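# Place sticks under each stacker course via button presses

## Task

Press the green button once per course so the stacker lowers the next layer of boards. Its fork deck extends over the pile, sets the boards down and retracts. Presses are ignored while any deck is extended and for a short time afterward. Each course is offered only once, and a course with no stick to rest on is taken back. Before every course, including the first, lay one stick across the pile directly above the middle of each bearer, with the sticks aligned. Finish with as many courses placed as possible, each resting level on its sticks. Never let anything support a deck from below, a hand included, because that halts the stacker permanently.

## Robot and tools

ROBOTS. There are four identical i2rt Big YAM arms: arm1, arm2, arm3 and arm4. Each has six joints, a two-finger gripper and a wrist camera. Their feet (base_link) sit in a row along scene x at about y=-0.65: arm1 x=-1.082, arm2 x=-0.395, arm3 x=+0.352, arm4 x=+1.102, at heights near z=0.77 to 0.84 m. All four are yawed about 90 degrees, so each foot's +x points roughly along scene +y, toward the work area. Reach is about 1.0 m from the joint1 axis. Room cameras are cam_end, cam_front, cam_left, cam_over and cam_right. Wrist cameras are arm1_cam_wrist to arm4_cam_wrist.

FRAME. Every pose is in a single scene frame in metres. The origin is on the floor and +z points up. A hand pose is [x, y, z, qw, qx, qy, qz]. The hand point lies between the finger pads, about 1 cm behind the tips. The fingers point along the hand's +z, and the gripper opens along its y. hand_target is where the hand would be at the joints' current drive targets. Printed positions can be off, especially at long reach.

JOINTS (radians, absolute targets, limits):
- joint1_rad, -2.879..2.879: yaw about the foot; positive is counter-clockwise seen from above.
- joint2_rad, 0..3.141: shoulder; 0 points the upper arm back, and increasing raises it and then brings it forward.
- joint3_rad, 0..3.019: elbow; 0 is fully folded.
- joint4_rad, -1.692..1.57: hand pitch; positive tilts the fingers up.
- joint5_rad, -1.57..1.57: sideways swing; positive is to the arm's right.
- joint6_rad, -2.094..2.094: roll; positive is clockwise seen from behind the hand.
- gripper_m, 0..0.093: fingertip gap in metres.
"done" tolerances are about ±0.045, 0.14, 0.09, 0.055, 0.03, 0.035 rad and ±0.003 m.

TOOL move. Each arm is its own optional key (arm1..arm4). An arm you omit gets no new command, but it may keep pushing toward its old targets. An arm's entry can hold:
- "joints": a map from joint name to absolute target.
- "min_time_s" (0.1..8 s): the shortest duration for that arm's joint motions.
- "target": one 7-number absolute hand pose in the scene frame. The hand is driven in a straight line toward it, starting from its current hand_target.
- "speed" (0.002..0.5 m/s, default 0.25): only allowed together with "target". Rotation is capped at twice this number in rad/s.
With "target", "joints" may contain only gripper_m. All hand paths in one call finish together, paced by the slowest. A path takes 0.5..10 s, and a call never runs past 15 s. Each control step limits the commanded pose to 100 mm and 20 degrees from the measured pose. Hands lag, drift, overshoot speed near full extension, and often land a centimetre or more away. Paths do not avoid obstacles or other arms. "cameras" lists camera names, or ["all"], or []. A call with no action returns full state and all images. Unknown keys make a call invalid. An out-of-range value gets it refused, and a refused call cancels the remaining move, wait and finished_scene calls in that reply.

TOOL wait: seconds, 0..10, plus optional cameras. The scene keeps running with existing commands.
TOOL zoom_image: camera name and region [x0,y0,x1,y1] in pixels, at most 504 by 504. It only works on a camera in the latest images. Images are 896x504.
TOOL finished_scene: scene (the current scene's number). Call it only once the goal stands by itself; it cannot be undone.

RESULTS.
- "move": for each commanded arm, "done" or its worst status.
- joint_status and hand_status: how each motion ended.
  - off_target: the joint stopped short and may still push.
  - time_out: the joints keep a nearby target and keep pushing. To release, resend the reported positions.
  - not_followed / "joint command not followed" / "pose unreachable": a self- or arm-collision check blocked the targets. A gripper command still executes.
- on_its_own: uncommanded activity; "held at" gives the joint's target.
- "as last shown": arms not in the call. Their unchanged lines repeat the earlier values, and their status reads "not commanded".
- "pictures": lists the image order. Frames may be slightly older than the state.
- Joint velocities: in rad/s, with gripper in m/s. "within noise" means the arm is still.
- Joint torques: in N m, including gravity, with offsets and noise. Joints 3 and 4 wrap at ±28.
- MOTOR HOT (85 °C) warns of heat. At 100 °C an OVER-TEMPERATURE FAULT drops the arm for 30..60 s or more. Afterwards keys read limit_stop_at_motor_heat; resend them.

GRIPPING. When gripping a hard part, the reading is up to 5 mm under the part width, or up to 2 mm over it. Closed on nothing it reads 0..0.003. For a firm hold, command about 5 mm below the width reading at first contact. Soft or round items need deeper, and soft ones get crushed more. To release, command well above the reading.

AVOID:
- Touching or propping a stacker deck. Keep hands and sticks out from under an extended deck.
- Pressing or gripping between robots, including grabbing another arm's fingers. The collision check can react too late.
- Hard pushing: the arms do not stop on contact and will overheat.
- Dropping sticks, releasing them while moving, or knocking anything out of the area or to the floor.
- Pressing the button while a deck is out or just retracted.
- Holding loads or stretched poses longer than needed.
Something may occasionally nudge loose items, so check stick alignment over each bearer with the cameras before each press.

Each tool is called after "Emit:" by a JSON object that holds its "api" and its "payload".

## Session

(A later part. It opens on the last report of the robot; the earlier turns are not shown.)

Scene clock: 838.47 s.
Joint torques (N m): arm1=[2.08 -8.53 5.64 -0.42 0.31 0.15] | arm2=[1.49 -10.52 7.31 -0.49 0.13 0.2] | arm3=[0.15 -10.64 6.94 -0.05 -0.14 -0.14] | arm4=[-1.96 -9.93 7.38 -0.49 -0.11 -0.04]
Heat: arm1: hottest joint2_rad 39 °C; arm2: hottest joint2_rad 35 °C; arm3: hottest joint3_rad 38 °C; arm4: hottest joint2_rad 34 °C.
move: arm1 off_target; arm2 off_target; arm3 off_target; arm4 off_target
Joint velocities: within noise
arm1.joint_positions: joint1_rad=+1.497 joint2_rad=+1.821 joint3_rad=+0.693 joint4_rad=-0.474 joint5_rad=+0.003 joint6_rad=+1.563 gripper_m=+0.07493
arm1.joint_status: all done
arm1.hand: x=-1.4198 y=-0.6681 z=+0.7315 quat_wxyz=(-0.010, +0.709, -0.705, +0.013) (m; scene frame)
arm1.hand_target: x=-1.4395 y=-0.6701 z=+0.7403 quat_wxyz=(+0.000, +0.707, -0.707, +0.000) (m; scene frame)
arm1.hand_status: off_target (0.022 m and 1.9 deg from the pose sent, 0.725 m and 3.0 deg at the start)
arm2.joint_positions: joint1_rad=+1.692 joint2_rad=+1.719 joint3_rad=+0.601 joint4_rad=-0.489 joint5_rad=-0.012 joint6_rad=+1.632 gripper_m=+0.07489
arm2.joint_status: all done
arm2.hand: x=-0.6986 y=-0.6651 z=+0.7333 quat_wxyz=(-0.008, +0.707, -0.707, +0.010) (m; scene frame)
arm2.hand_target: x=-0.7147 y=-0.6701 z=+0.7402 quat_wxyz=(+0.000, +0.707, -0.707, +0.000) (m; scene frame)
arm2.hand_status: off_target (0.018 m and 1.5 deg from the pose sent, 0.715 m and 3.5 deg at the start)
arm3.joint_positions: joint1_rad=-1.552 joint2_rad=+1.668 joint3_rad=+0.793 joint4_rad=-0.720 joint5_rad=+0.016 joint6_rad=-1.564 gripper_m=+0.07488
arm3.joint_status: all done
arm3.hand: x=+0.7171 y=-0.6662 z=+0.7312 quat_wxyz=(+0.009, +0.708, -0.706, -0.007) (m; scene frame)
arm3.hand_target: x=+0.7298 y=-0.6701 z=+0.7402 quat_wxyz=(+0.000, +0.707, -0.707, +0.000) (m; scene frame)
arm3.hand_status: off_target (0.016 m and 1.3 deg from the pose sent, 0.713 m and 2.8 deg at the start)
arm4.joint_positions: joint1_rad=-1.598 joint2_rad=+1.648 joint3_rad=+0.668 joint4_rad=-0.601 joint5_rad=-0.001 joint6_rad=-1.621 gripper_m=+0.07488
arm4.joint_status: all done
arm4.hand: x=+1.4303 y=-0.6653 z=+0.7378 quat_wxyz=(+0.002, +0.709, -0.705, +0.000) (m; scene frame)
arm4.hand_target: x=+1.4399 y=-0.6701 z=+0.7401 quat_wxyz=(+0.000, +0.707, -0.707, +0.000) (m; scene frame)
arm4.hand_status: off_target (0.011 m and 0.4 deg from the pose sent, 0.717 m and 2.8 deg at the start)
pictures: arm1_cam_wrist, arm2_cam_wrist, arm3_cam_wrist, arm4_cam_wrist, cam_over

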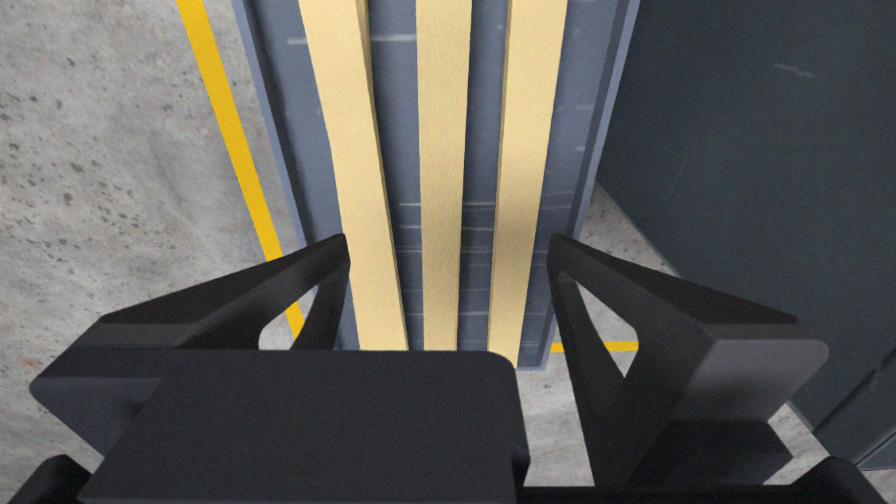

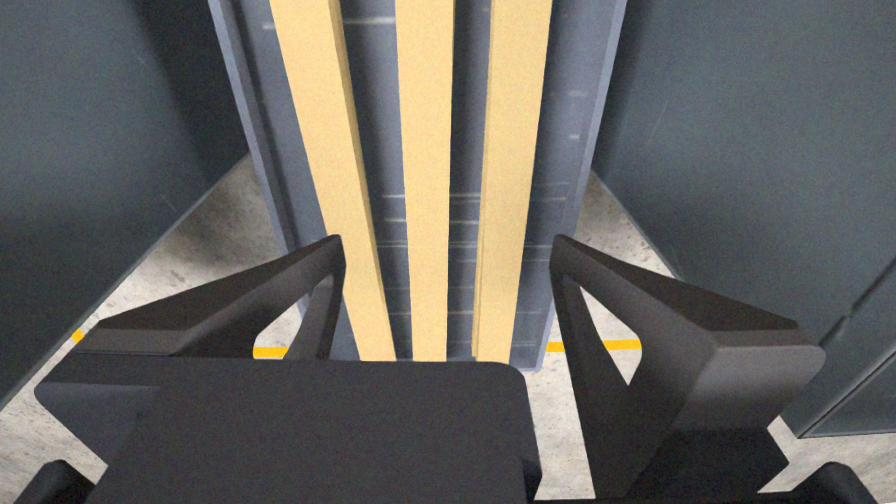

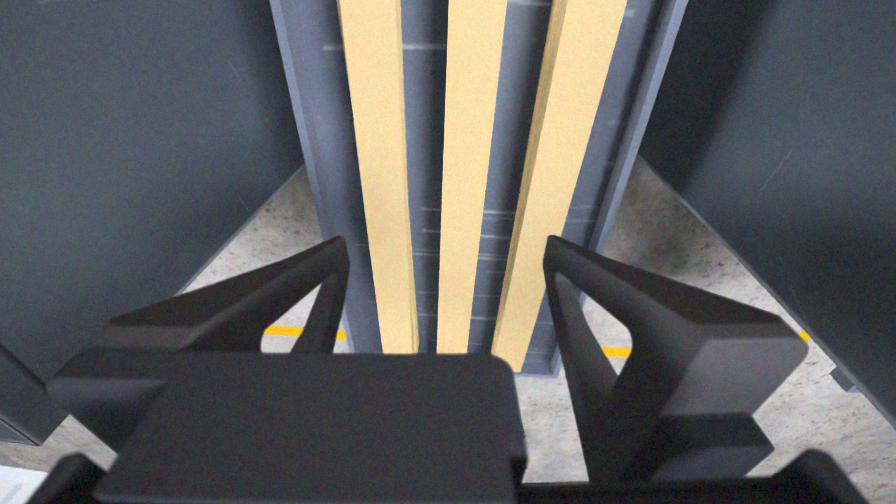

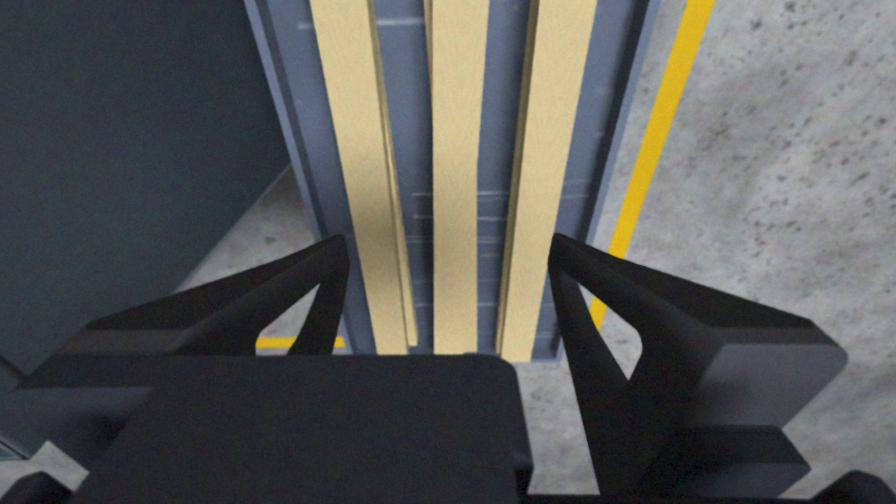

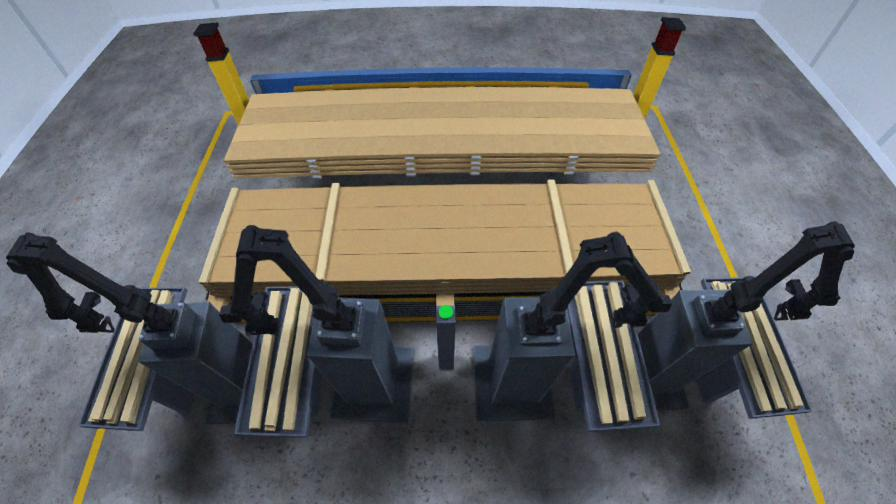

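Emit:
{"api": "move", "payload": {"arm1": {"target": [-1.419, -0.68, 0.60, 0, 0.7071, -0.7071, 0], "speed": 0.2, "joints": {"gripper_m": 0.062}}, "arm2": {"target": [-0.710, -0.68, 0.61, 0, 0.7071, -0.7071, 0], "speed": 0.2, "joints": {"gripper_m": 0.062}}, "arm3": {"target": [0.7285, -0.68, 0.61, 0, 0.7071, -0.7071, 0], "speed": 0.2, "joints": {"gripper_m": 0.062}}, "arm4": {"target": [1.438, -0.68, 0.60, 0, 0.7071, -0.7071, 0], "speed": 0.2, "joints": {"gripper_m": 0.062}}, "cameras": ["arm1_cam_wrist", "arm2_cam_wrist", "arm3_cam_wrist", "arm4_cam_wrist"]}}

Scene clock: 888.10 s.
Joint torques (N m): arm1=[2.61 -8.7 1.36 0.7 0.31 0.11] | arm2=[1.44 -11.4 1.99 0.35 0.13 0.2] | arm3=[-0.09 -9.76 3.59 0.75 -0.14 -0.1] | arm4=[-2.02 -11.69 2.82 0.39 -0.11 -0.02]
Heat: arm1: hottest joint2_rad 33 °C; arm2: hottest joint3_rad 32 °C; arm3: hottest joint3_rad 36 °C; arm4: hottest joint2_rad 29 °C.
move: arm1 done; arm2 done; arm3 done; arm4 done
Joint velocities: within noise
arm1.joint_positions: joint1_rad=+1.518 joint2_rad=+2.236 joint3_rad=+0.728 joint4_rad=-0.082 joint5_rad=+0.003 joint6_rad=+1.591 gripper_m=+0.06207
arm1.joint_status: all done
arm1.hand: x=-1.4102 y=-0.6758 z=+0.6011 quat_wxyz=(-0.006, +0.707, -0.708, +0.008) (m; scene frame)
arm1.hand_target: x=-1.4190 y=-0.6801 z=+0.6002 quat_wxyz=(+0.000, +0.707, -0.707, +0.000) (m; scene frame)
arm1.hand_status: done (0.010 m and 1.2 deg from the pose sent, 0.132 m and 1.9 deg at the start)
arm2.joint_positions: joint1_rad=+1.728 joint2_rad=+2.143 joint3_rad=+0.650 joint4_rad=-0.100 joint5_rad=-0.012 joint6_rad=+1.668 gripper_m=+0.06211
arm2.joint_status: all done
arm2.hand: x=-0.7039 y=-0.6756 z=+0.6128 quat_wxyz=(-0.004, +0.708, -0.707, +0.005) (m; scene frame)
arm2.hand_target: x=-0.7099 y=-0.6800 z=+0.6102 quat_wxyz=(+0.000, +0.707, -0.707, +0.000) (m; scene frame)
arm2.hand_status: done (0.008 m and 0.7 deg from the pose sent, 0.125 m and 1.5 deg at the start)
arm3.joint_positions: joint1_rad=-1.580 joint2_rad=+1.985 joint3_rad=+0.780 joint4_rad=-0.367 joint5_rad=+0.016 joint6_rad=-1.595 gripper_m=+0.06212
arm3.joint_status: all done
arm3.hand: x=+0.7247 y=-0.6750 z=+0.6165 quat_wxyz=(+0.001, +0.709, -0.705, +0.001) (m; scene frame)
arm3.hand_target: x=+0.7284 y=-0.6800 z=+0.6102 quat_wxyz=(+0.000, +0.707, -0.707, +0.000) (m; scene frame)
arm3.hand_status: done (0.009 m and 0.4 deg from the pose sent, 0.122 m and 1.4 deg at the start)
arm4.joint_positions: joint1_rad=-1.626 joint2_rad=+2.081 joint3_rad=+0.693 joint4_rad=-0.198 joint5_rad=-0.001 joint6_rad=-1.649 gripper_m=+0.06212
arm4.joint_status: all done
arm4.hand: x=+1.4339 y=-0.6753 z=+0.6046 quat_wxyz=(+0.003, +0.709, -0.705, -0.002) (m; scene frame)
arm4.hand_target: x=+1.4378 y=-0.6800 z=+0.6001 quat_wxyz=(+0.000, +0.707, -0.707, +0.000) (m; scene frame)
arm4.hand_status: done (0.008 m and 0.5 deg from the pose sent, 0.139 m and 0.4 deg at the start)
pictures: arm1_cam_wrist, arm2_cam_wrist, arm3_cam_wrist, arm4_cam_wrist

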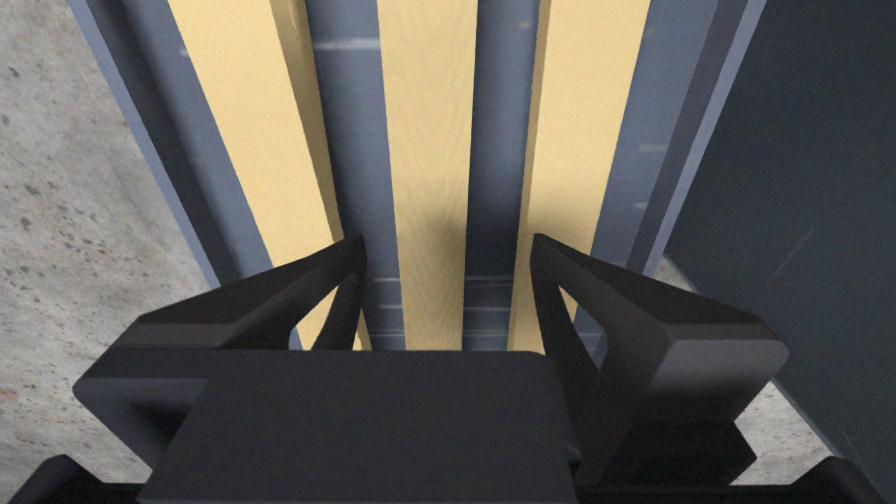

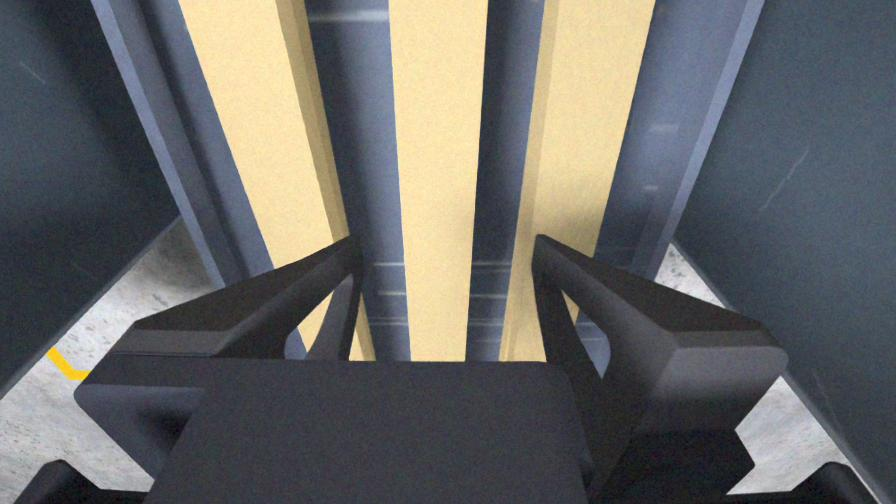

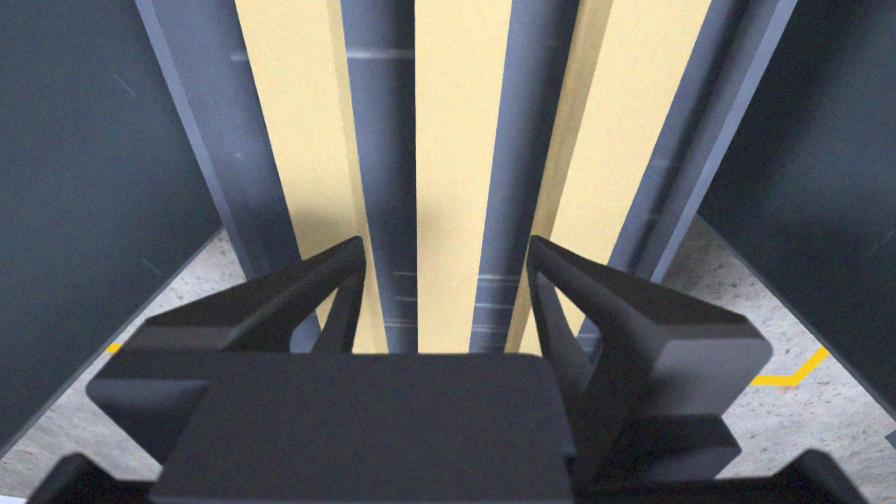

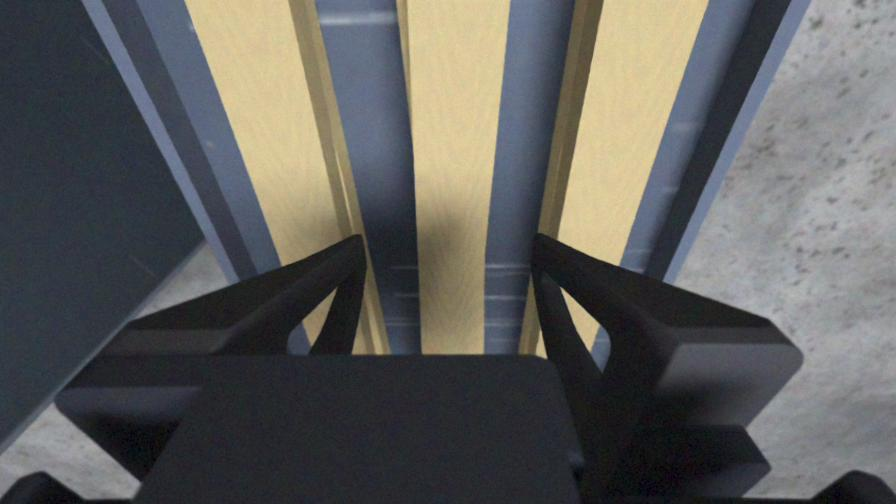

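Emit:
{"api": "move", "payload": {"arm1": {"target": [-1.426, -0.684, 0.525, 0, 0.7071, -0.7071, 0], "speed": 0.12}, "arm2": {"target": [-0.7135, -0.684, 0.536, 0, 0.7071, -0.7071, 0], "speed": 0.12}, "arm3": {"target": [0.732, -0.684, 0.537, 0, 0.7071, -0.7071, 0], "speed": 0.12}, "arm4": {"target": [1.441, -0.684, 0.5235, 0, 0.7071, -0.7071, 0], "speed": 0.12}, "cameras": ["arm1_cam_wrist", "arm2_cam_wrist", "arm3_cam_wrist", "arm4_cam_wrist"]}}

Scene clock: 909.87 s.
Joint torques (N m): arm1=[2.32 -9.7 0.28 0.8 0.3 0.11] | arm2=[1.44 -12.57 0.13 0.38 0.12 0.19] | arm3=[-0.03 -10.58 2.35 0.72 -0.14 -0.11] | arm4=[-1.9 -12.69 1.17 0.42 -0.1 -0.03]
Heat: arm1: hottest joint2_rad 32 °C; arm2: hottest joint2_rad 30 °C; arm3: hottest joint3_rad 34 °C; arm4: hottest joint2_rad 28 °C.
move: arm1 done; arm2 done; arm3 done; arm4 done
Joint velocities: within noise
arm1.joint_positions: joint1_rad=+1.528 joint2_rad=+2.471 joint3_rad=+0.851 joint4_rad=+0.034 joint5_rad=+0.003 joint6_rad=+1.600 gripper_m=+0.06207
arm1.joint_status: not commanded
arm1.hand: x=-1.4201 y=-0.6796 z=+0.5269 quat_wxyz=(-0.005, +0.706, -0.708, +0.007) (m; scene frame)
arm1.hand_target: x=-1.4260 y=-0.6840 z=+0.5251 quat_wxyz=(+0.000, +0.707, -0.707, +0.000) (m; scene frame)
arm1.hand_status: done (0.008 m and 1.0 deg from the pose sent, 0.078 m and 1.2 deg at the start)
arm2.joint_positions: joint1_rad=+1.741 joint2_rad=+2.393 joint3_rad=+0.754 joint4_rad=+0.050 joint5_rad=-0.012 joint6_rad=+1.681 gripper_m=+0.06211
arm2.joint_status: not commanded
arm2.hand: x=-0.7110 y=-0.6798 z=+0.5390 quat_wxyz=(-0.002, +0.708, -0.707, +0.004) (m; scene frame)
arm2.hand_target: x=-0.7134 y=-0.6840 z=+0.5360 quat_wxyz=(+0.000, +0.707, -0.707, +0.000) (m; scene frame)
arm2.hand_status: done (0.006 m and 0.5 deg from the pose sent, 0.078 m and 0.7 deg at the start)
arm3.joint_positions: joint1_rad=-1.593 joint2_rad=+2.203 joint3_rad=+0.837 joint4_rad=-0.204 joint5_rad=+0.016 joint6_rad=-1.608 gripper_m=+0.06212
arm3.joint_status: not commanded
arm3.hand: x=+0.7298 y=-0.6791 z=+0.5450 quat_wxyz=(+0.001, +0.709, -0.705, +0.001) (m; scene frame)
arm3.hand_target: x=+0.7319 y=-0.6840 z=+0.5372 quat_wxyz=(+0.000, +0.707, -0.707, +0.000) (m; scene frame)
arm3.hand_status: done (0.010 m and 0.3 deg from the pose sent, 0.080 m and 0.4 deg at the start)
arm4.joint_positions: joint1_rad=-1.636 joint2_rad=+2.329 joint3_rad=+0.784 joint4_rad=-0.035 joint5_rad=-0.001 joint6_rad=-1.659 gripper_m=+0.06212
arm4.joint_status: not commanded
arm4.hand: x=+1.4417 y=-0.6795 z=+0.5296 quat_wxyz=(+0.001, +0.709, -0.705, +0.000) (m; scene frame)
arm4.hand_target: x=+1.4409 y=-0.6840 z=+0.5236 quat_wxyz=(+0.000, +0.707, -0.707, +0.000) (m; scene frame)
arm4.hand_status: done (0.008 m and 0.3 deg from the pose sent, 0.082 m and 0.5 deg at the start)
pictures: arm1_cam_wrist, arm2_cam_wrist, arm3_cam_wrist, arm4_cam_wrist

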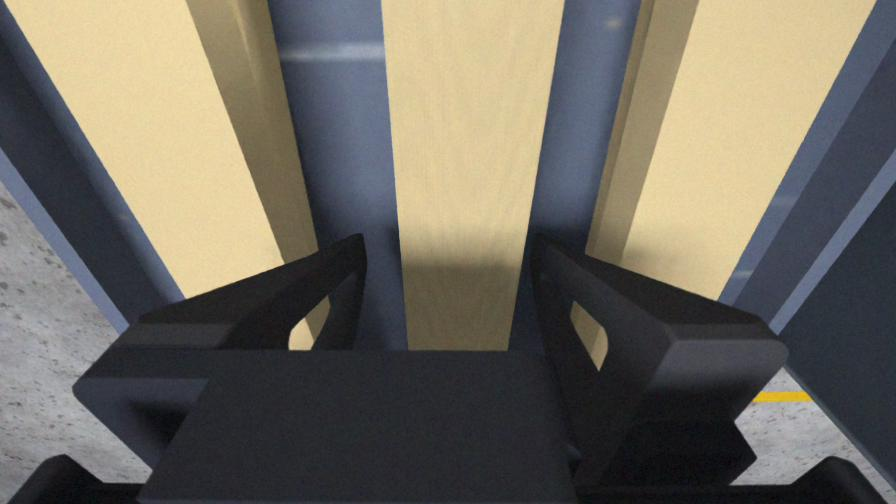

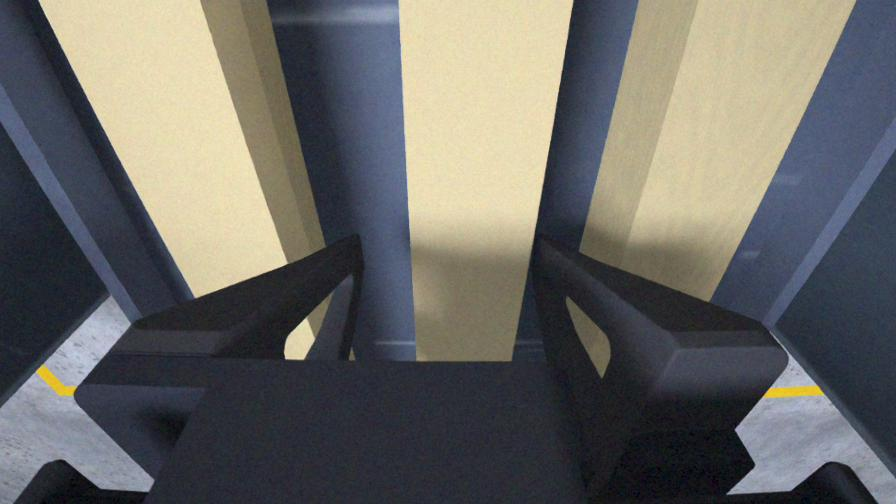

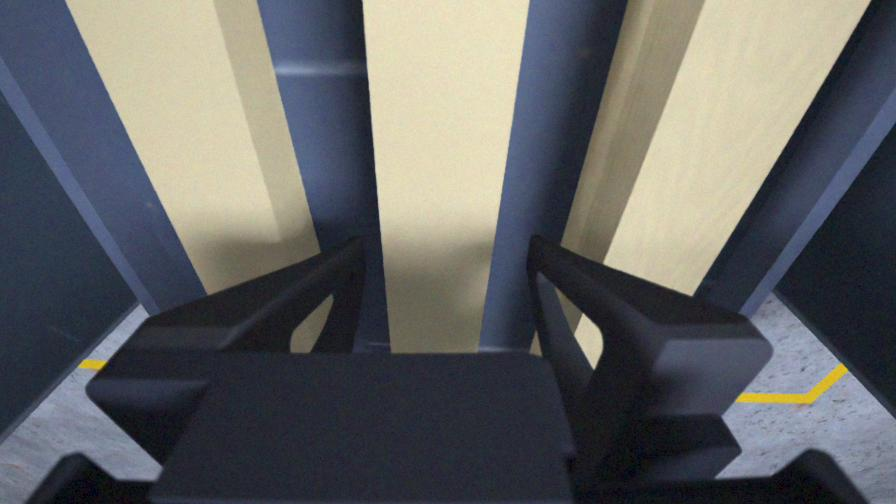

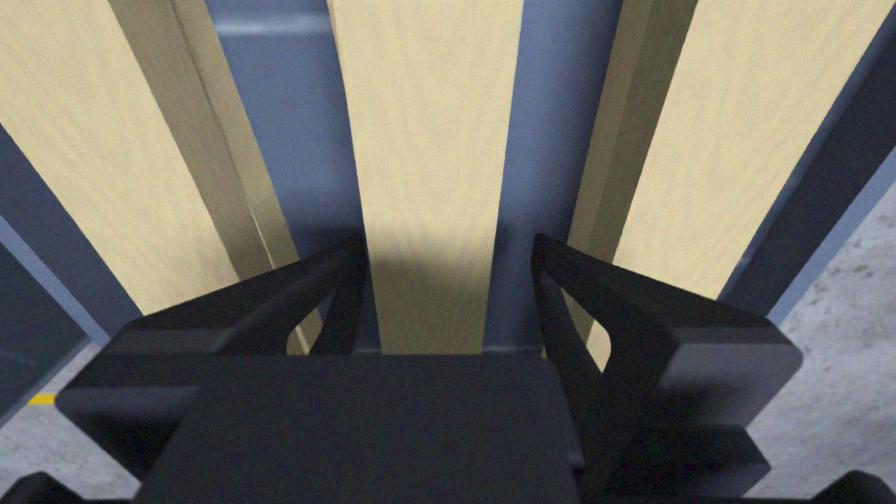

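Emit:
{"api": "move", "payload": {"arm1": {"target": [-1.421, -0.684, 0.527, 0, 0.7071, -0.7071, 0], "speed": 0.06}, "arm2": {"target": [-0.705, -0.684, 0.536, 0, 0.7071, -0.7071, 0], "speed": 0.06}, "arm3": {"target": [0.728, -0.684, 0.529, 0, 0.7071, -0.7071, 0], "speed": 0.06}, "arm4": {"target": [1.434, -0.684, 0.5235, 0, 0.7071, -0.7071, 0], "speed": 0.06}, "cameras": ["arm2_cam_wrist", "arm3_cam_wrist", "arm4_cam_wrist"]}}

Scene clock: 929.90 s.
Joint torques (N m): arm1=[2.37 -10.23 -0.77 0.8 0.32 0.11] | arm2=[1.44 -12.4 -1.18 0.43 0.13 0.18] | arm3=[-0.03 -10.52 1.94 0.8 -0.14 -0.1] | arm4=[-1.96 -12.69 0.29 0.5 -0.11 -0.03]
Heat: arm1: hottest joint2_rad 31 °C; arm2: hottest joint2_rad 30 °C; arm3: hottest joint3_rad 33 °C; arm4: hottest joint2_rad 28 °C.
move: arm1 done; arm2 done; arm3 done; arm4 done
Joint velocities: within noise
arm1.joint_positions: joint1_rad=+1.528 joint2_rad=+2.471 joint3_rad=+0.851 joint4_rad=+0.044 joint5_rad=+0.003 joint6_rad=+1.601 gripper_m=+0.06207
arm1.joint_status: not commanded
arm1.hand: x=-1.4226 y=-0.6797 z=+0.5269 quat_wxyz=(-0.001, +0.706, -0.708, +0.003) (m; scene frame)
arm1.hand_target: x=-1.4209 y=-0.6839 z=+0.5270 quat_wxyz=(+0.000, +0.707, -0.707, +0.000) (m; scene frame)
arm1.hand_status: done (0.005 m and 0.4 deg from the pose sent, 0.005 m and 1.0 deg at the start)
arm2.joint_positions: joint1_rad=+1.744 joint2_rad=+2.393 joint3_rad=+0.747 joint4_rad=+0.073 joint5_rad=-0.011 joint6_rad=+1.684 gripper_m=+0.06211
arm2.joint_status: not commanded
arm2.hand: x=-0.7120 y=-0.6809 z=+0.5392 quat_wxyz=(+0.004, +0.708, -0.707, -0.001) (m; scene frame)
arm2.hand_target: x=-0.7050 y=-0.6839 z=+0.5361 quat_wxyz=(+0.000, +0.707, -0.707, +0.000) (m; scene frame)
arm2.hand_status: done (0.008 m and 0.5 deg from the pose sent, 0.008 m and 0.5 deg at the start)
arm3.joint_positions: joint1_rad=-1.594 joint2_rad=+2.223 joint3_rad=+0.837 joint4_rad=-0.179 joint5_rad=+0.016 joint6_rad=-1.608 gripper_m=+0.06212
arm3.joint_status: not commanded
arm3.hand: x=+0.7287 y=-0.6791 z=+0.5379 quat_wxyz=(-0.001, +0.709, -0.705, +0.003) (m; scene frame)
arm3.hand_target: x=+0.7278 y=-0.6839 z=+0.5293 quat_wxyz=(+0.000, +0.707, -0.707, +0.000) (m; scene frame)
arm3.hand_status: done (0.010 m and 0.5 deg from the pose sent, 0.017 m and 0.3 deg at the start)
arm4.joint_positions: joint1_rad=-1.637 joint2_rad=+2.329 joint3_rad=+0.775 joint4_rad=-0.018 joint5_rad=-0.001 joint6_rad=-1.661 gripper_m=+0.06212
arm4.joint_status: not commanded
arm4.hand: x=+1.4406 y=-0.6800 z=+0.5295 quat_wxyz=(-0.002, +0.709, -0.705, +0.004) (m; scene frame)
arm4.hand_target: x=+1.4337 y=-0.6839 z=+0.5237 quat_wxyz=(+0.000, +0.707, -0.707, +0.000) (m; scene frame)
arm4.hand_status: done (0.010 m and 0.6 deg from the pose sent, 0.011 m and 0.3 deg at the start)
pictures: arm2_cam_wrist, arm3_cam_wrist, arm4_cam_wrist

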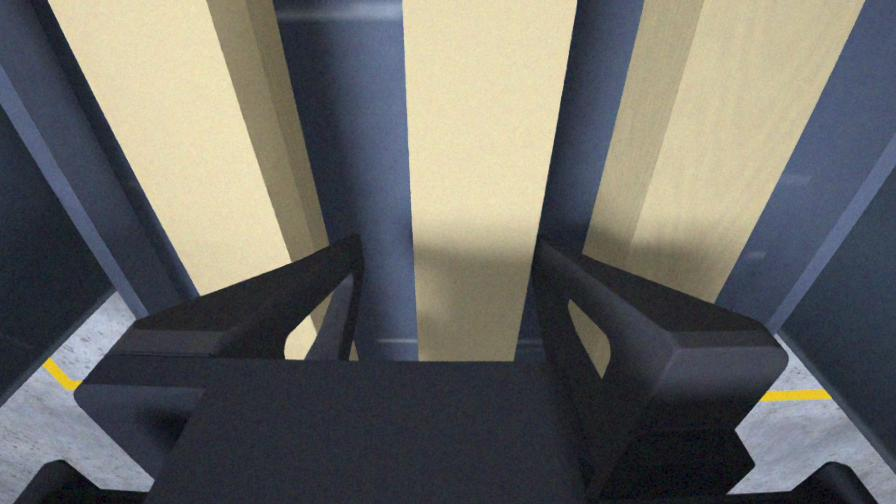

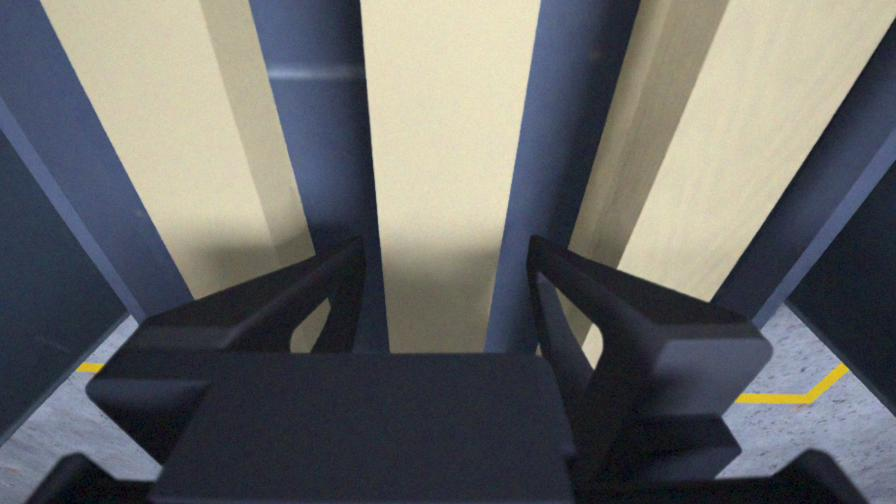

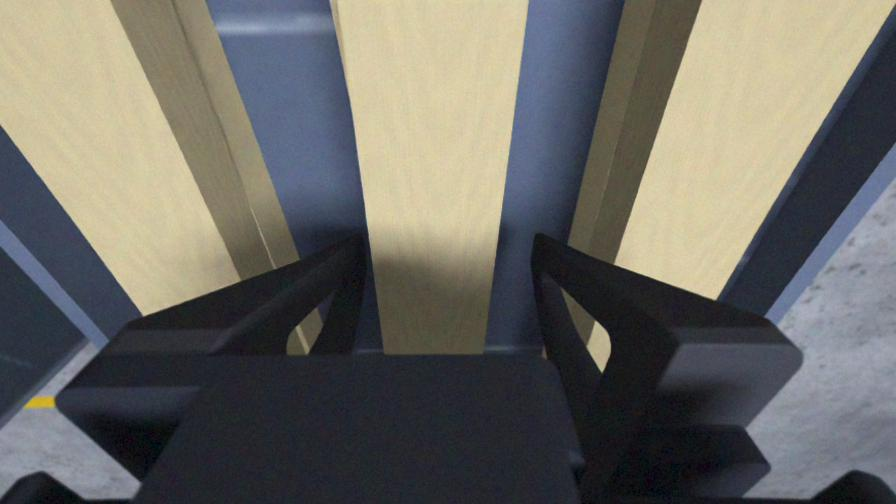

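Emit:
{"api": "move", "payload": {"arm3": {"target": [0.728, -0.684, 0.526, 0, 0.7071, -0.7071, 0], "speed": 0.06}, "cameras": []}}

Emit:
{"api": "move", "payload": {"arm1": {"joints": {"gripper_m": 0.031}}, "arm2": {"joints": {"gripper_m": 0.031}}, "arm3": {"joints": {"gripper_m": 0.031}}, "arm4": {"joints": {"gripper_m": 0.031}}, "cameras": ["arm3_cam_wrist"]}}

Emit:
{"api": "move", "payload": {"arm2": {"target": [-0.71, -0.684, 0.57, 0, 0.7071, -0.7071, 0], "speed": 0.08}, "cameras": ["cam_left", "cam_end"]}}

Emit:
{"api": "zoom_image", "payload": {"camera": "cam_end", "region": [590, 280, 740, 360]}}

Scene clock: 951.13 s.
Joint torques (N m): arm1=[2.49 -10.17 -0.76 0.83 0.31 0.13] | arm2=[1.44 -12.4 -1.18 0.42 0.13 0.19] | arm3=[-0.03 -10.46 2.04 0.75 -0.14 -0.11] | arm4=[-1.96 -12.57 0.29 0.44 -0.11 -0.03]
Heat: arm1: hottest joint2_rad 31 °C; arm2: hottest joint2_rad 30 °C; arm3: hottest joint3_rad 32 °C; arm4: hottest joint2_rad 28 °C.
move: arm3 done
Joint velocities: within noise
arm1, arm2, arm4: as last shown
arm3.joint_positions: joint1_rad=-1.594 joint2_rad=+2.232 joint3_rad=+0.837 joint4_rad=-0.173 joint5_rad=+0.016 joint6_rad=-1.608 gripper_m=+0.06212
arm3.joint_status: not commanded
arm3.hand: x=+0.7270 y=-0.6790 z=+0.5348 quat_wxyz=(+0.000, +0.709, -0.705, +0.002) (m; scene frame)
arm3.hand_target: x=+0.7278 y=-0.6839 z=+0.5262 quat_wxyz=(+0.000, +0.707, -0.707, +0.000) (m; scene frame)
arm3.hand_status: done (0.010 m and 0.4 deg from the pose sent, 0.013 m and 0.5 deg at the start)
pictures: none
No camera images: "cameras" was empty.

Scene clock: 951.80 s.
Joint torques (N m): arm1=[2.43 -10.11 -0.35 0.79 0.31 0.11] | arm2=[1.44 -12.4 -1.22 0.39 0.13 0.17] | arm3=[-0.03 -10.46 2.02 0.75 -0.13 -0.09] | arm4=[-1.96 -12.57 0.85 0.43 -0.1 -0.02]
Heat: arm1: hottest joint2_rad 31 °C; arm2: hottest joint2_rad 30 °C; arm3: hottest joint3_rad 32 °C; arm4: hottest joint2_rad 28 °C.
move: arm1 off_target; arm2 off_target; arm3 off_target; arm4 off_target
Joint velocities: within noise
arm1.joint_positions: joint1_rad=+1.528 joint2_rad=+2.471 joint3_rad=+0.844 joint4_rad=+0.044 joint5_rad=+0.003 joint6_rad=+1.603 gripper_m=+0.03696
arm1.joint_status: gripper_m off_target (ended at +0.03699, target +0.03100)
arm1.hand: x=-1.4183 y=-0.6797 z=+0.5270 quat_wxyz=(-0.003, +0.706, -0.708, +0.006) (m; scene frame)
arm1.hand_target: x=-1.4210 y=-0.6840 z=+0.5270 quat_wxyz=(+0.000, +0.707, -0.707, +0.000) (m; scene frame)
arm1.hand_status: not commanded
arm2.joint_positions: joint1_rad=+1.744 joint2_rad=+2.393 joint3_rad=+0.747 joint4_rad=+0.073 joint5_rad=-0.011 joint6_rad=+1.686 gripper_m=+0.03856
arm2.joint_status: gripper_m off_target (ended at +0.03859, target +0.03100)
arm2.hand: x=-0.7120 y=-0.6808 z=+0.5391 quat_wxyz=(+0.004, +0.707, -0.707, -0.001) (m; scene frame)
arm2.hand_target: x=-0.7052 y=-0.6838 z=+0.5362 quat_wxyz=(+0.000, +0.707, -0.707, +0.000) (m; scene frame)
arm2.hand_status: not commanded
arm3.joint_positions: joint1_rad=-1.594 joint2_rad=+2.232 joint3_rad=+0.837 joint4_rad=-0.172 joint5_rad=+0.016 joint6_rad=-1.610 gripper_m=+0.03728
arm3.joint_status: gripper_m off_target (ended at +0.03731, target +0.03100)
arm3.hand: x=+0.7277 y=-0.6792 z=+0.5348 quat_wxyz=(+0.000, +0.709, -0.705, +0.002) (m; scene frame)
arm3.hand_target: x=+0.7278 y=-0.6839 z=+0.5262 quat_wxyz=(+0.000, +0.707, -0.707, +0.000) (m; scene frame)
arm3.hand_status: not commanded
arm4.joint_positions: joint1_rad=-1.637 joint2_rad=+2.329 joint3_rad=+0.767 joint4_rad=-0.018 joint5_rad=-0.002 joint6_rad=-1.662 gripper_m=+0.03728
arm4.joint_status: gripper_m off_target (ended at +0.03731, target +0.03100)
arm4.hand: x=+1.4357 y=-0.6795 z=+0.5294 quat_wxyz=(+0.000, +0.710, -0.705, +0.001) (m; scene frame)
arm4.hand_target: x=+1.4339 y=-0.6838 z=+0.5237 quat_wxyz=(+0.000, +0.707, -0.707, +0.000) (m; scene frame)
arm4.hand_status: not commanded
pictures: arm3_cam_wrist

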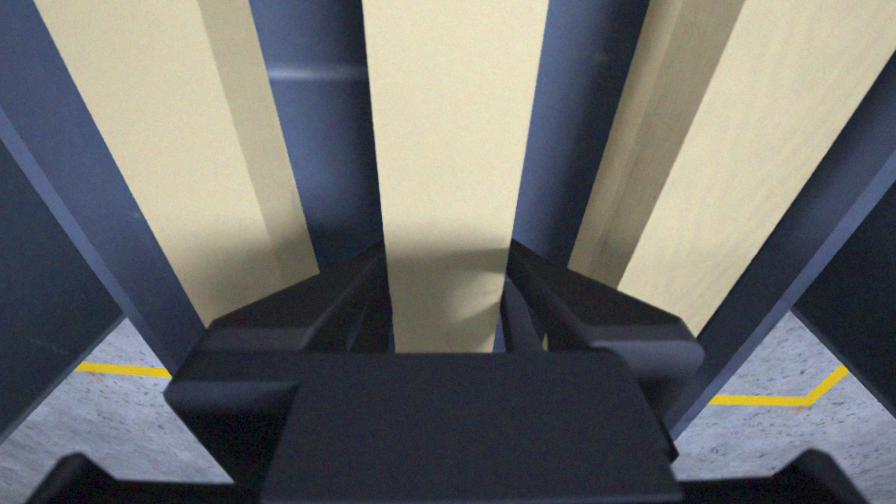

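Scene clock: 953.03 s.
Joint torques (N m): arm1=[2.2 -10.17 -0.39 0.77 0.32 0.1] | arm2=[1.2 -14.33 -0.8 -0.43 0.13 0.15] | arm3=[0.09 -10.52 2 0.75 -0.13 -0.09] | arm4=[-1.96 -12.57 0.85 0.44 -0.1 -0.03]
Heat: arm1: hottest joint2_rad 30 °C; arm2: hottest joint2_rad 30 °C; arm3: hottest joint3_rad 31 °C; arm4: hottest joint2_rad 28 °C.
move: arm2 done
Joint velocities: within noise
arm1, arm3, arm4: as last shown
arm2.joint_positions: joint1_rad=+1.744 joint2_rad=+2.307 joint3_rad=+0.714 joint4_rad=+0.014 joint5_rad=-0.011 joint6_rad=+1.686 gripper_m=+0.03856
arm2.joint_status: not commanded
arm2.hand: x=-0.7113 y=-0.6810 z=+0.5650 quat_wxyz=(+0.002, +0.707, -0.707, +0.001) (m; scene frame)
arm2.hand_target: x=-0.7100 y=-0.6839 z=+0.5698 quat_wxyz=(+0.000, +0.707, -0.707, +0.000) (m; scene frame)
arm2.hand_status: done (0.006 m and 0.2 deg from the pose sent, 0.031 m and 0.4 deg at the start)
pictures: cam_end, cam_left

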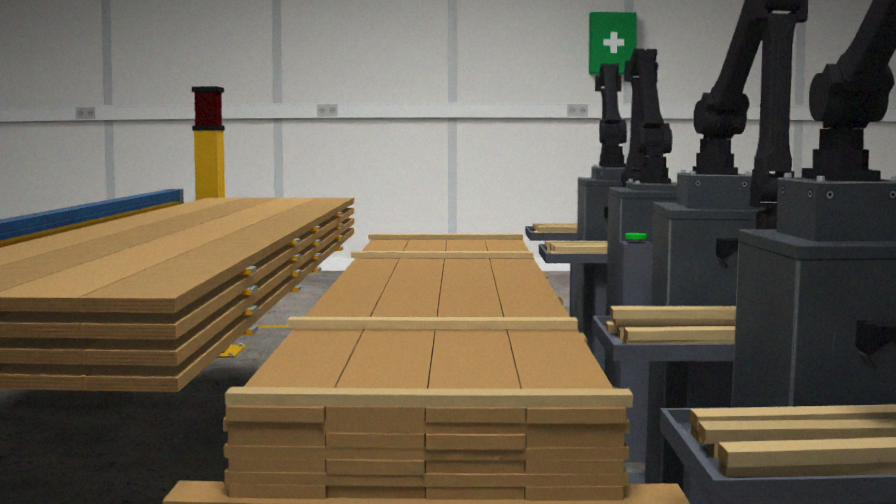

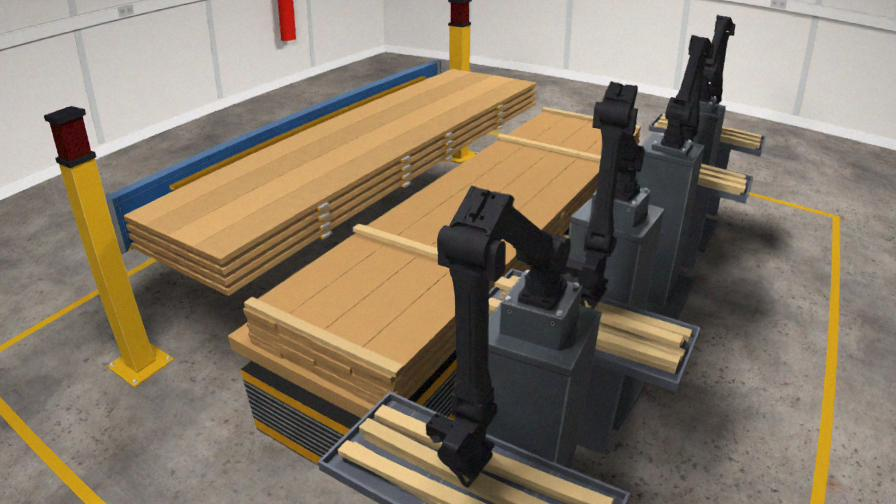

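Scaled by 3.360.

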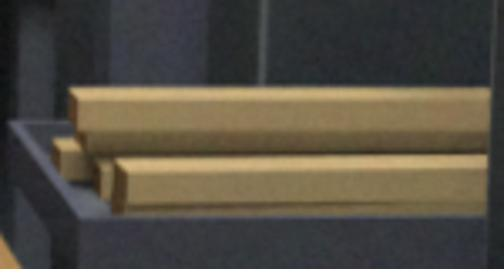

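Emit:
{"api": "move", "payload": {"arm2": {"target": [-0.71, -0.684, 0.70, 0, 0.7071, -0.7071, 0], "speed": 0.2}, "cameras": ["cam_end"]}}

Emit:
{"api": "zoom_image", "payload": {"camera": "cam_end", "region": [590, 230, 740, 360]}}

Emit:
{"api": "move", "payload": {"arm2": {"target": [-0.63, -0.40, 0.70, 0, 0.7071, -0.7071, 0], "speed": 0.3}, "cameras": []}}

Emit:
{"api": "move", "payload": {"arm2": {"target": [-0.60, 0.02, 0.69, -0.012, 0.709, -0.705, -0.012], "speed": 0.3}, "cameras": []}}

Emit:
{"api": "move", "payload": {"arm2": {"target": [0.012, 0.02, 0.64, -0.018, 0.711, -0.703, -0.018], "speed": 0.3}, "cameras": ["cam_end", "cam_over"]}}

Emit:
{"api": "zoom_image", "payload": {"camera": "cam_end", "region": [320, 220, 580, 350]}}

Emit:
{"api": "zoom_image", "payload": {"camera": "cam_over", "region": [380, 160, 510, 300]}}

Scene clock: 970.03 s.
Joint torques (N m): arm1=[2.37 -9.99 -0.34 0.72 0.31 0.1] | arm2=[0.97 -12.22 3.11 -0.49 0.13 0.12] | arm3=[0.03 -10.52 2 0.72 -0.13 -0.09] | arm4=[-1.96 -12.51 0.85 0.44 -0.09 -0.02]
Heat: arm1: hottest joint2_rad 30 °C; arm2: hottest joint2_rad 30 °C; arm3: hottest joint3_rad 31 °C; arm4: hottest joint2_rad 28 °C.
move: arm2 done
Joint velocities: within noise
arm1, arm3, arm4: as last shown
arm2.joint_positions: joint1_rad=+1.744 joint2_rad=+1.855 joint3_rad=+0.622 joint4_rad=-0.348 joint5_rad=-0.011 joint6_rad=+1.686 gripper_m=+0.03856
arm2.joint_status: not commanded
arm2.hand: x=-0.7113 y=-0.6820 z=+0.6960 quat_wxyz=(+0.001, +0.707, -0.707, +0.002) (m; scene frame)
arm2.hand_target: x=-0.7099 y=-0.6839 z=+0.6999 quat_wxyz=(+0.000, +0.707, -0.707, +0.000) (m; scene frame)
arm2.hand_status: done (0.005 m and 0.2 deg from the pose sent, 0.135 m and 0.2 deg at the start)
pictures: cam_end

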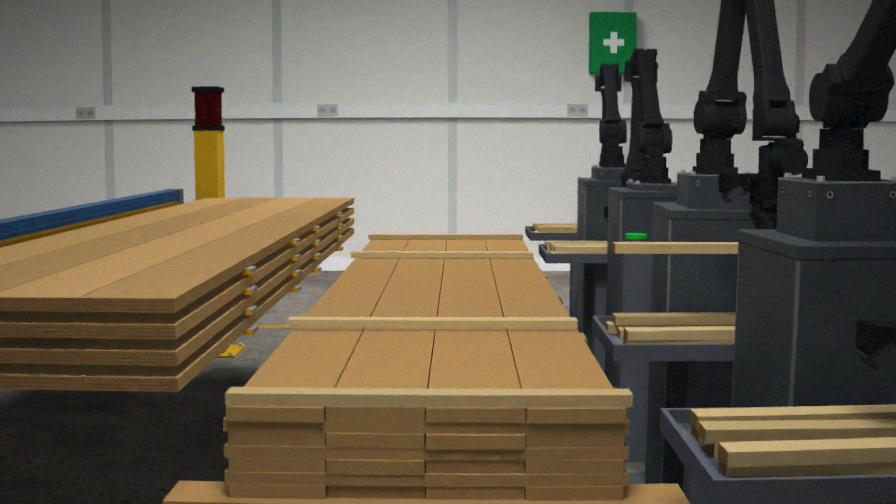

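Scaled by 3.360.

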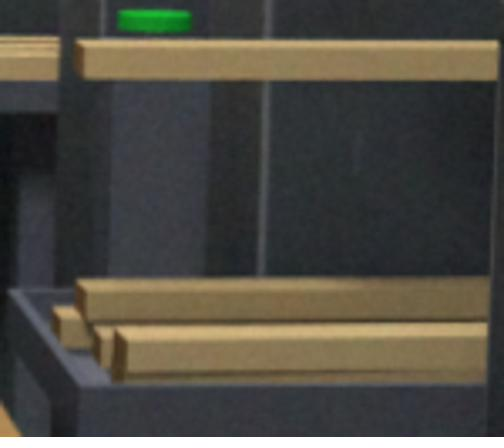

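Scene clock: 972.17 s.
Joint torques (N m): arm1=[2.67 -10.17 -0.32 0.75 0.32 0.11] | arm2=[-0.26 -11.28 6.35 -0.42 -0.11 -0.1] | arm3=[0.03 -10.46 2 0.73 -0.12 -0.09] | arm4=[-1.9 -12.51 0.85 0.43 -0.1 -0.03]
Heat: arm1: hottest joint2_rad 30 °C; arm2: hottest joint2_rad 30 °C; arm3: hottest joint3_rad 31 °C; arm4: hottest joint2_rad 28 °C.
move: arm2 off_target
Joint velocities: within noise
arm1, arm3, arm4: as last shown
arm2.joint_positions: joint1_rad=+0.833 joint2_rad=+1.870 joint3_rad=+0.653 joint4_rad=-0.383 joint5_rad=+0.006 joint6_rad=+0.782 gripper_m=+0.03856
arm2.joint_status: not commanded
arm2.hand: x=-0.6217 y=-0.4122 z=+0.6966 quat_wxyz=(-0.002, +0.705, -0.709, +0.009) (m; scene frame)
arm2.hand_target: x=-0.6299 y=-0.4001 z=+0.7003 quat_wxyz=(+0.000, +0.707, -0.707, +0.000) (m; scene frame)
arm2.hand_status: off_target (0.015 m and 1.1 deg from the pose sent, 0.294 m and 0.2 deg at the start)
pictures: none
No camera images: "cameras" was empty.

Scene clock: 974.80 s.
Joint torques (N m): arm1=[2.37 -9.93 -0.4 0.8 0.32 0.11] | arm2=[0.32 -23.65 13.91 -0.44 0.03 -0.09] | arm3=[-0.03 -10.46 2 0.73 -0.13 -0.09] | arm4=[-1.96 -12.57 0.85 0.44 -0.09 -0.03]
Heat: arm1: hottest joint2_rad 30 °C; arm2: hottest joint2_rad 30 °C; arm3: hottest joint3_rad 31 °C; arm4: hottest joint2_rad 28 °C.
move: arm2 off_target
Joint velocities: within noise
arm1, arm3, arm4: as last shown
arm2.joint_positions: joint1_rad=+0.365 joint2_rad=+2.488 joint3_rad=+1.866 joint4_rad=-0.979 joint5_rad=+0.017 joint6_rad=+0.312 gripper_m=+0.03856
arm2.joint_status: not commanded
arm2.hand: x=-0.5948 y=-0.0073 z=+0.6692 quat_wxyz=(+0.001, +0.705, -0.709, +0.011) (m; scene frame)
arm2.hand_target: x=-0.5995 y=+0.0185 z=+0.6908 quat_wxyz=(-0.012, +0.709, -0.705, -0.012) (m; scene frame)
arm2.hand_status: off_target (0.035 m and 3.1 deg from the pose sent, 0.433 m and 2.7 deg at the start)
pictures: none
No camera images: "cameras" was empty.

Scene clock: 978.30 s.
Joint torques (N m): arm1=[2.26 -10.05 -0.42 0.84 0.32 0.12] | arm2=[1.73 -26.4 15.72 -0.47 -0.25 -0.1] | arm3=[0.03 -10.46 2 0.72 -0.13 -0.09] | arm4=[-1.96 -12.51 0.85 0.44 -0.1 -0.03]
Heat: arm1: hottest joint2_rad 30 °C; arm2: hottest joint2_rad 30 °C; arm3: hottest joint3_rad 31 °C; arm4: hottest joint2_rad 28 °C.
move: arm2 off_target
Joint velocities: within noise
arm1, arm3, arm4: as last shown
arm2.joint_positions: joint1_rad=-0.505 joint2_rad=+2.835 joint3_rad=+2.454 joint4_rad=-1.202 joint5_rad=-0.011 joint6_rad=-0.551 gripper_m=+0.03856
arm2.joint_status: not commanded
arm2.hand: x=+0.0046 y=-0.0048 z=+0.6163 quat_wxyz=(+0.009, +0.703, -0.711, -0.010) (m; scene frame)
arm2.hand_target: x=+0.0109 y=+0.0185 z=+0.6410 quat_wxyz=(-0.019, +0.711, -0.703, -0.018) (m; scene frame)
arm2.hand_status: off_target (0.035 m and 3.5 deg from the pose sent, 0.608 m and 4.1 deg at the start)
pictures: cam_end, cam_over

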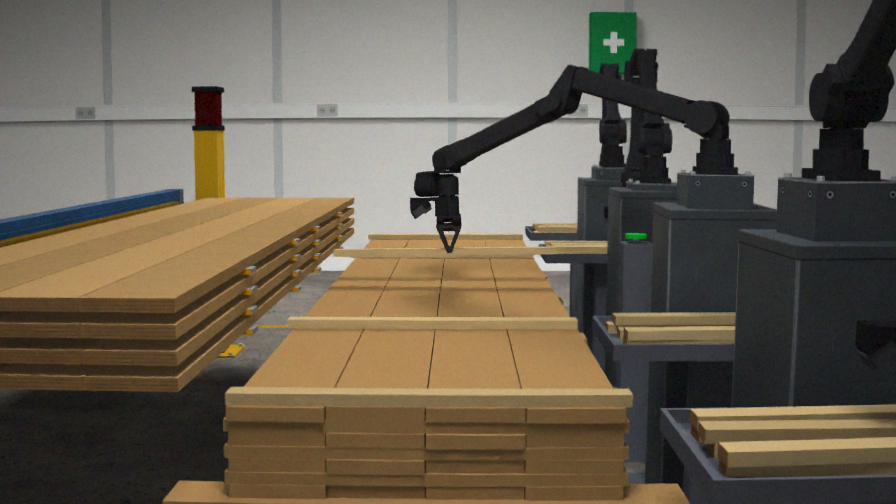

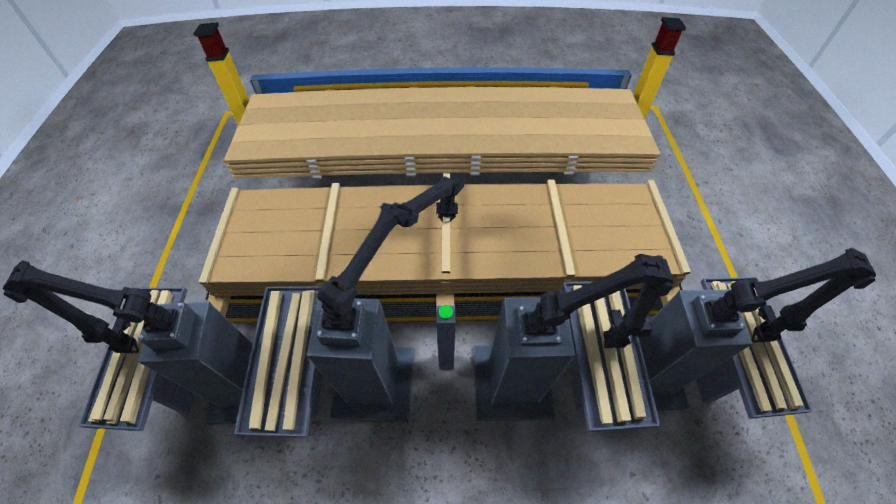

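Scaled by 1.938.

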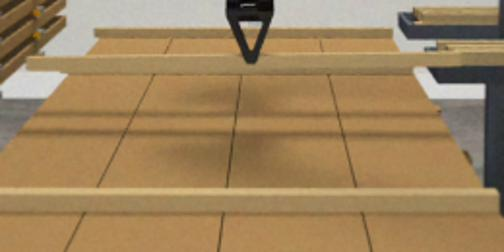

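Scaled by 3.600.

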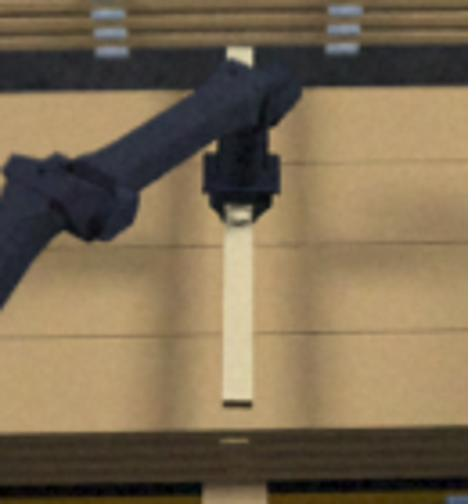

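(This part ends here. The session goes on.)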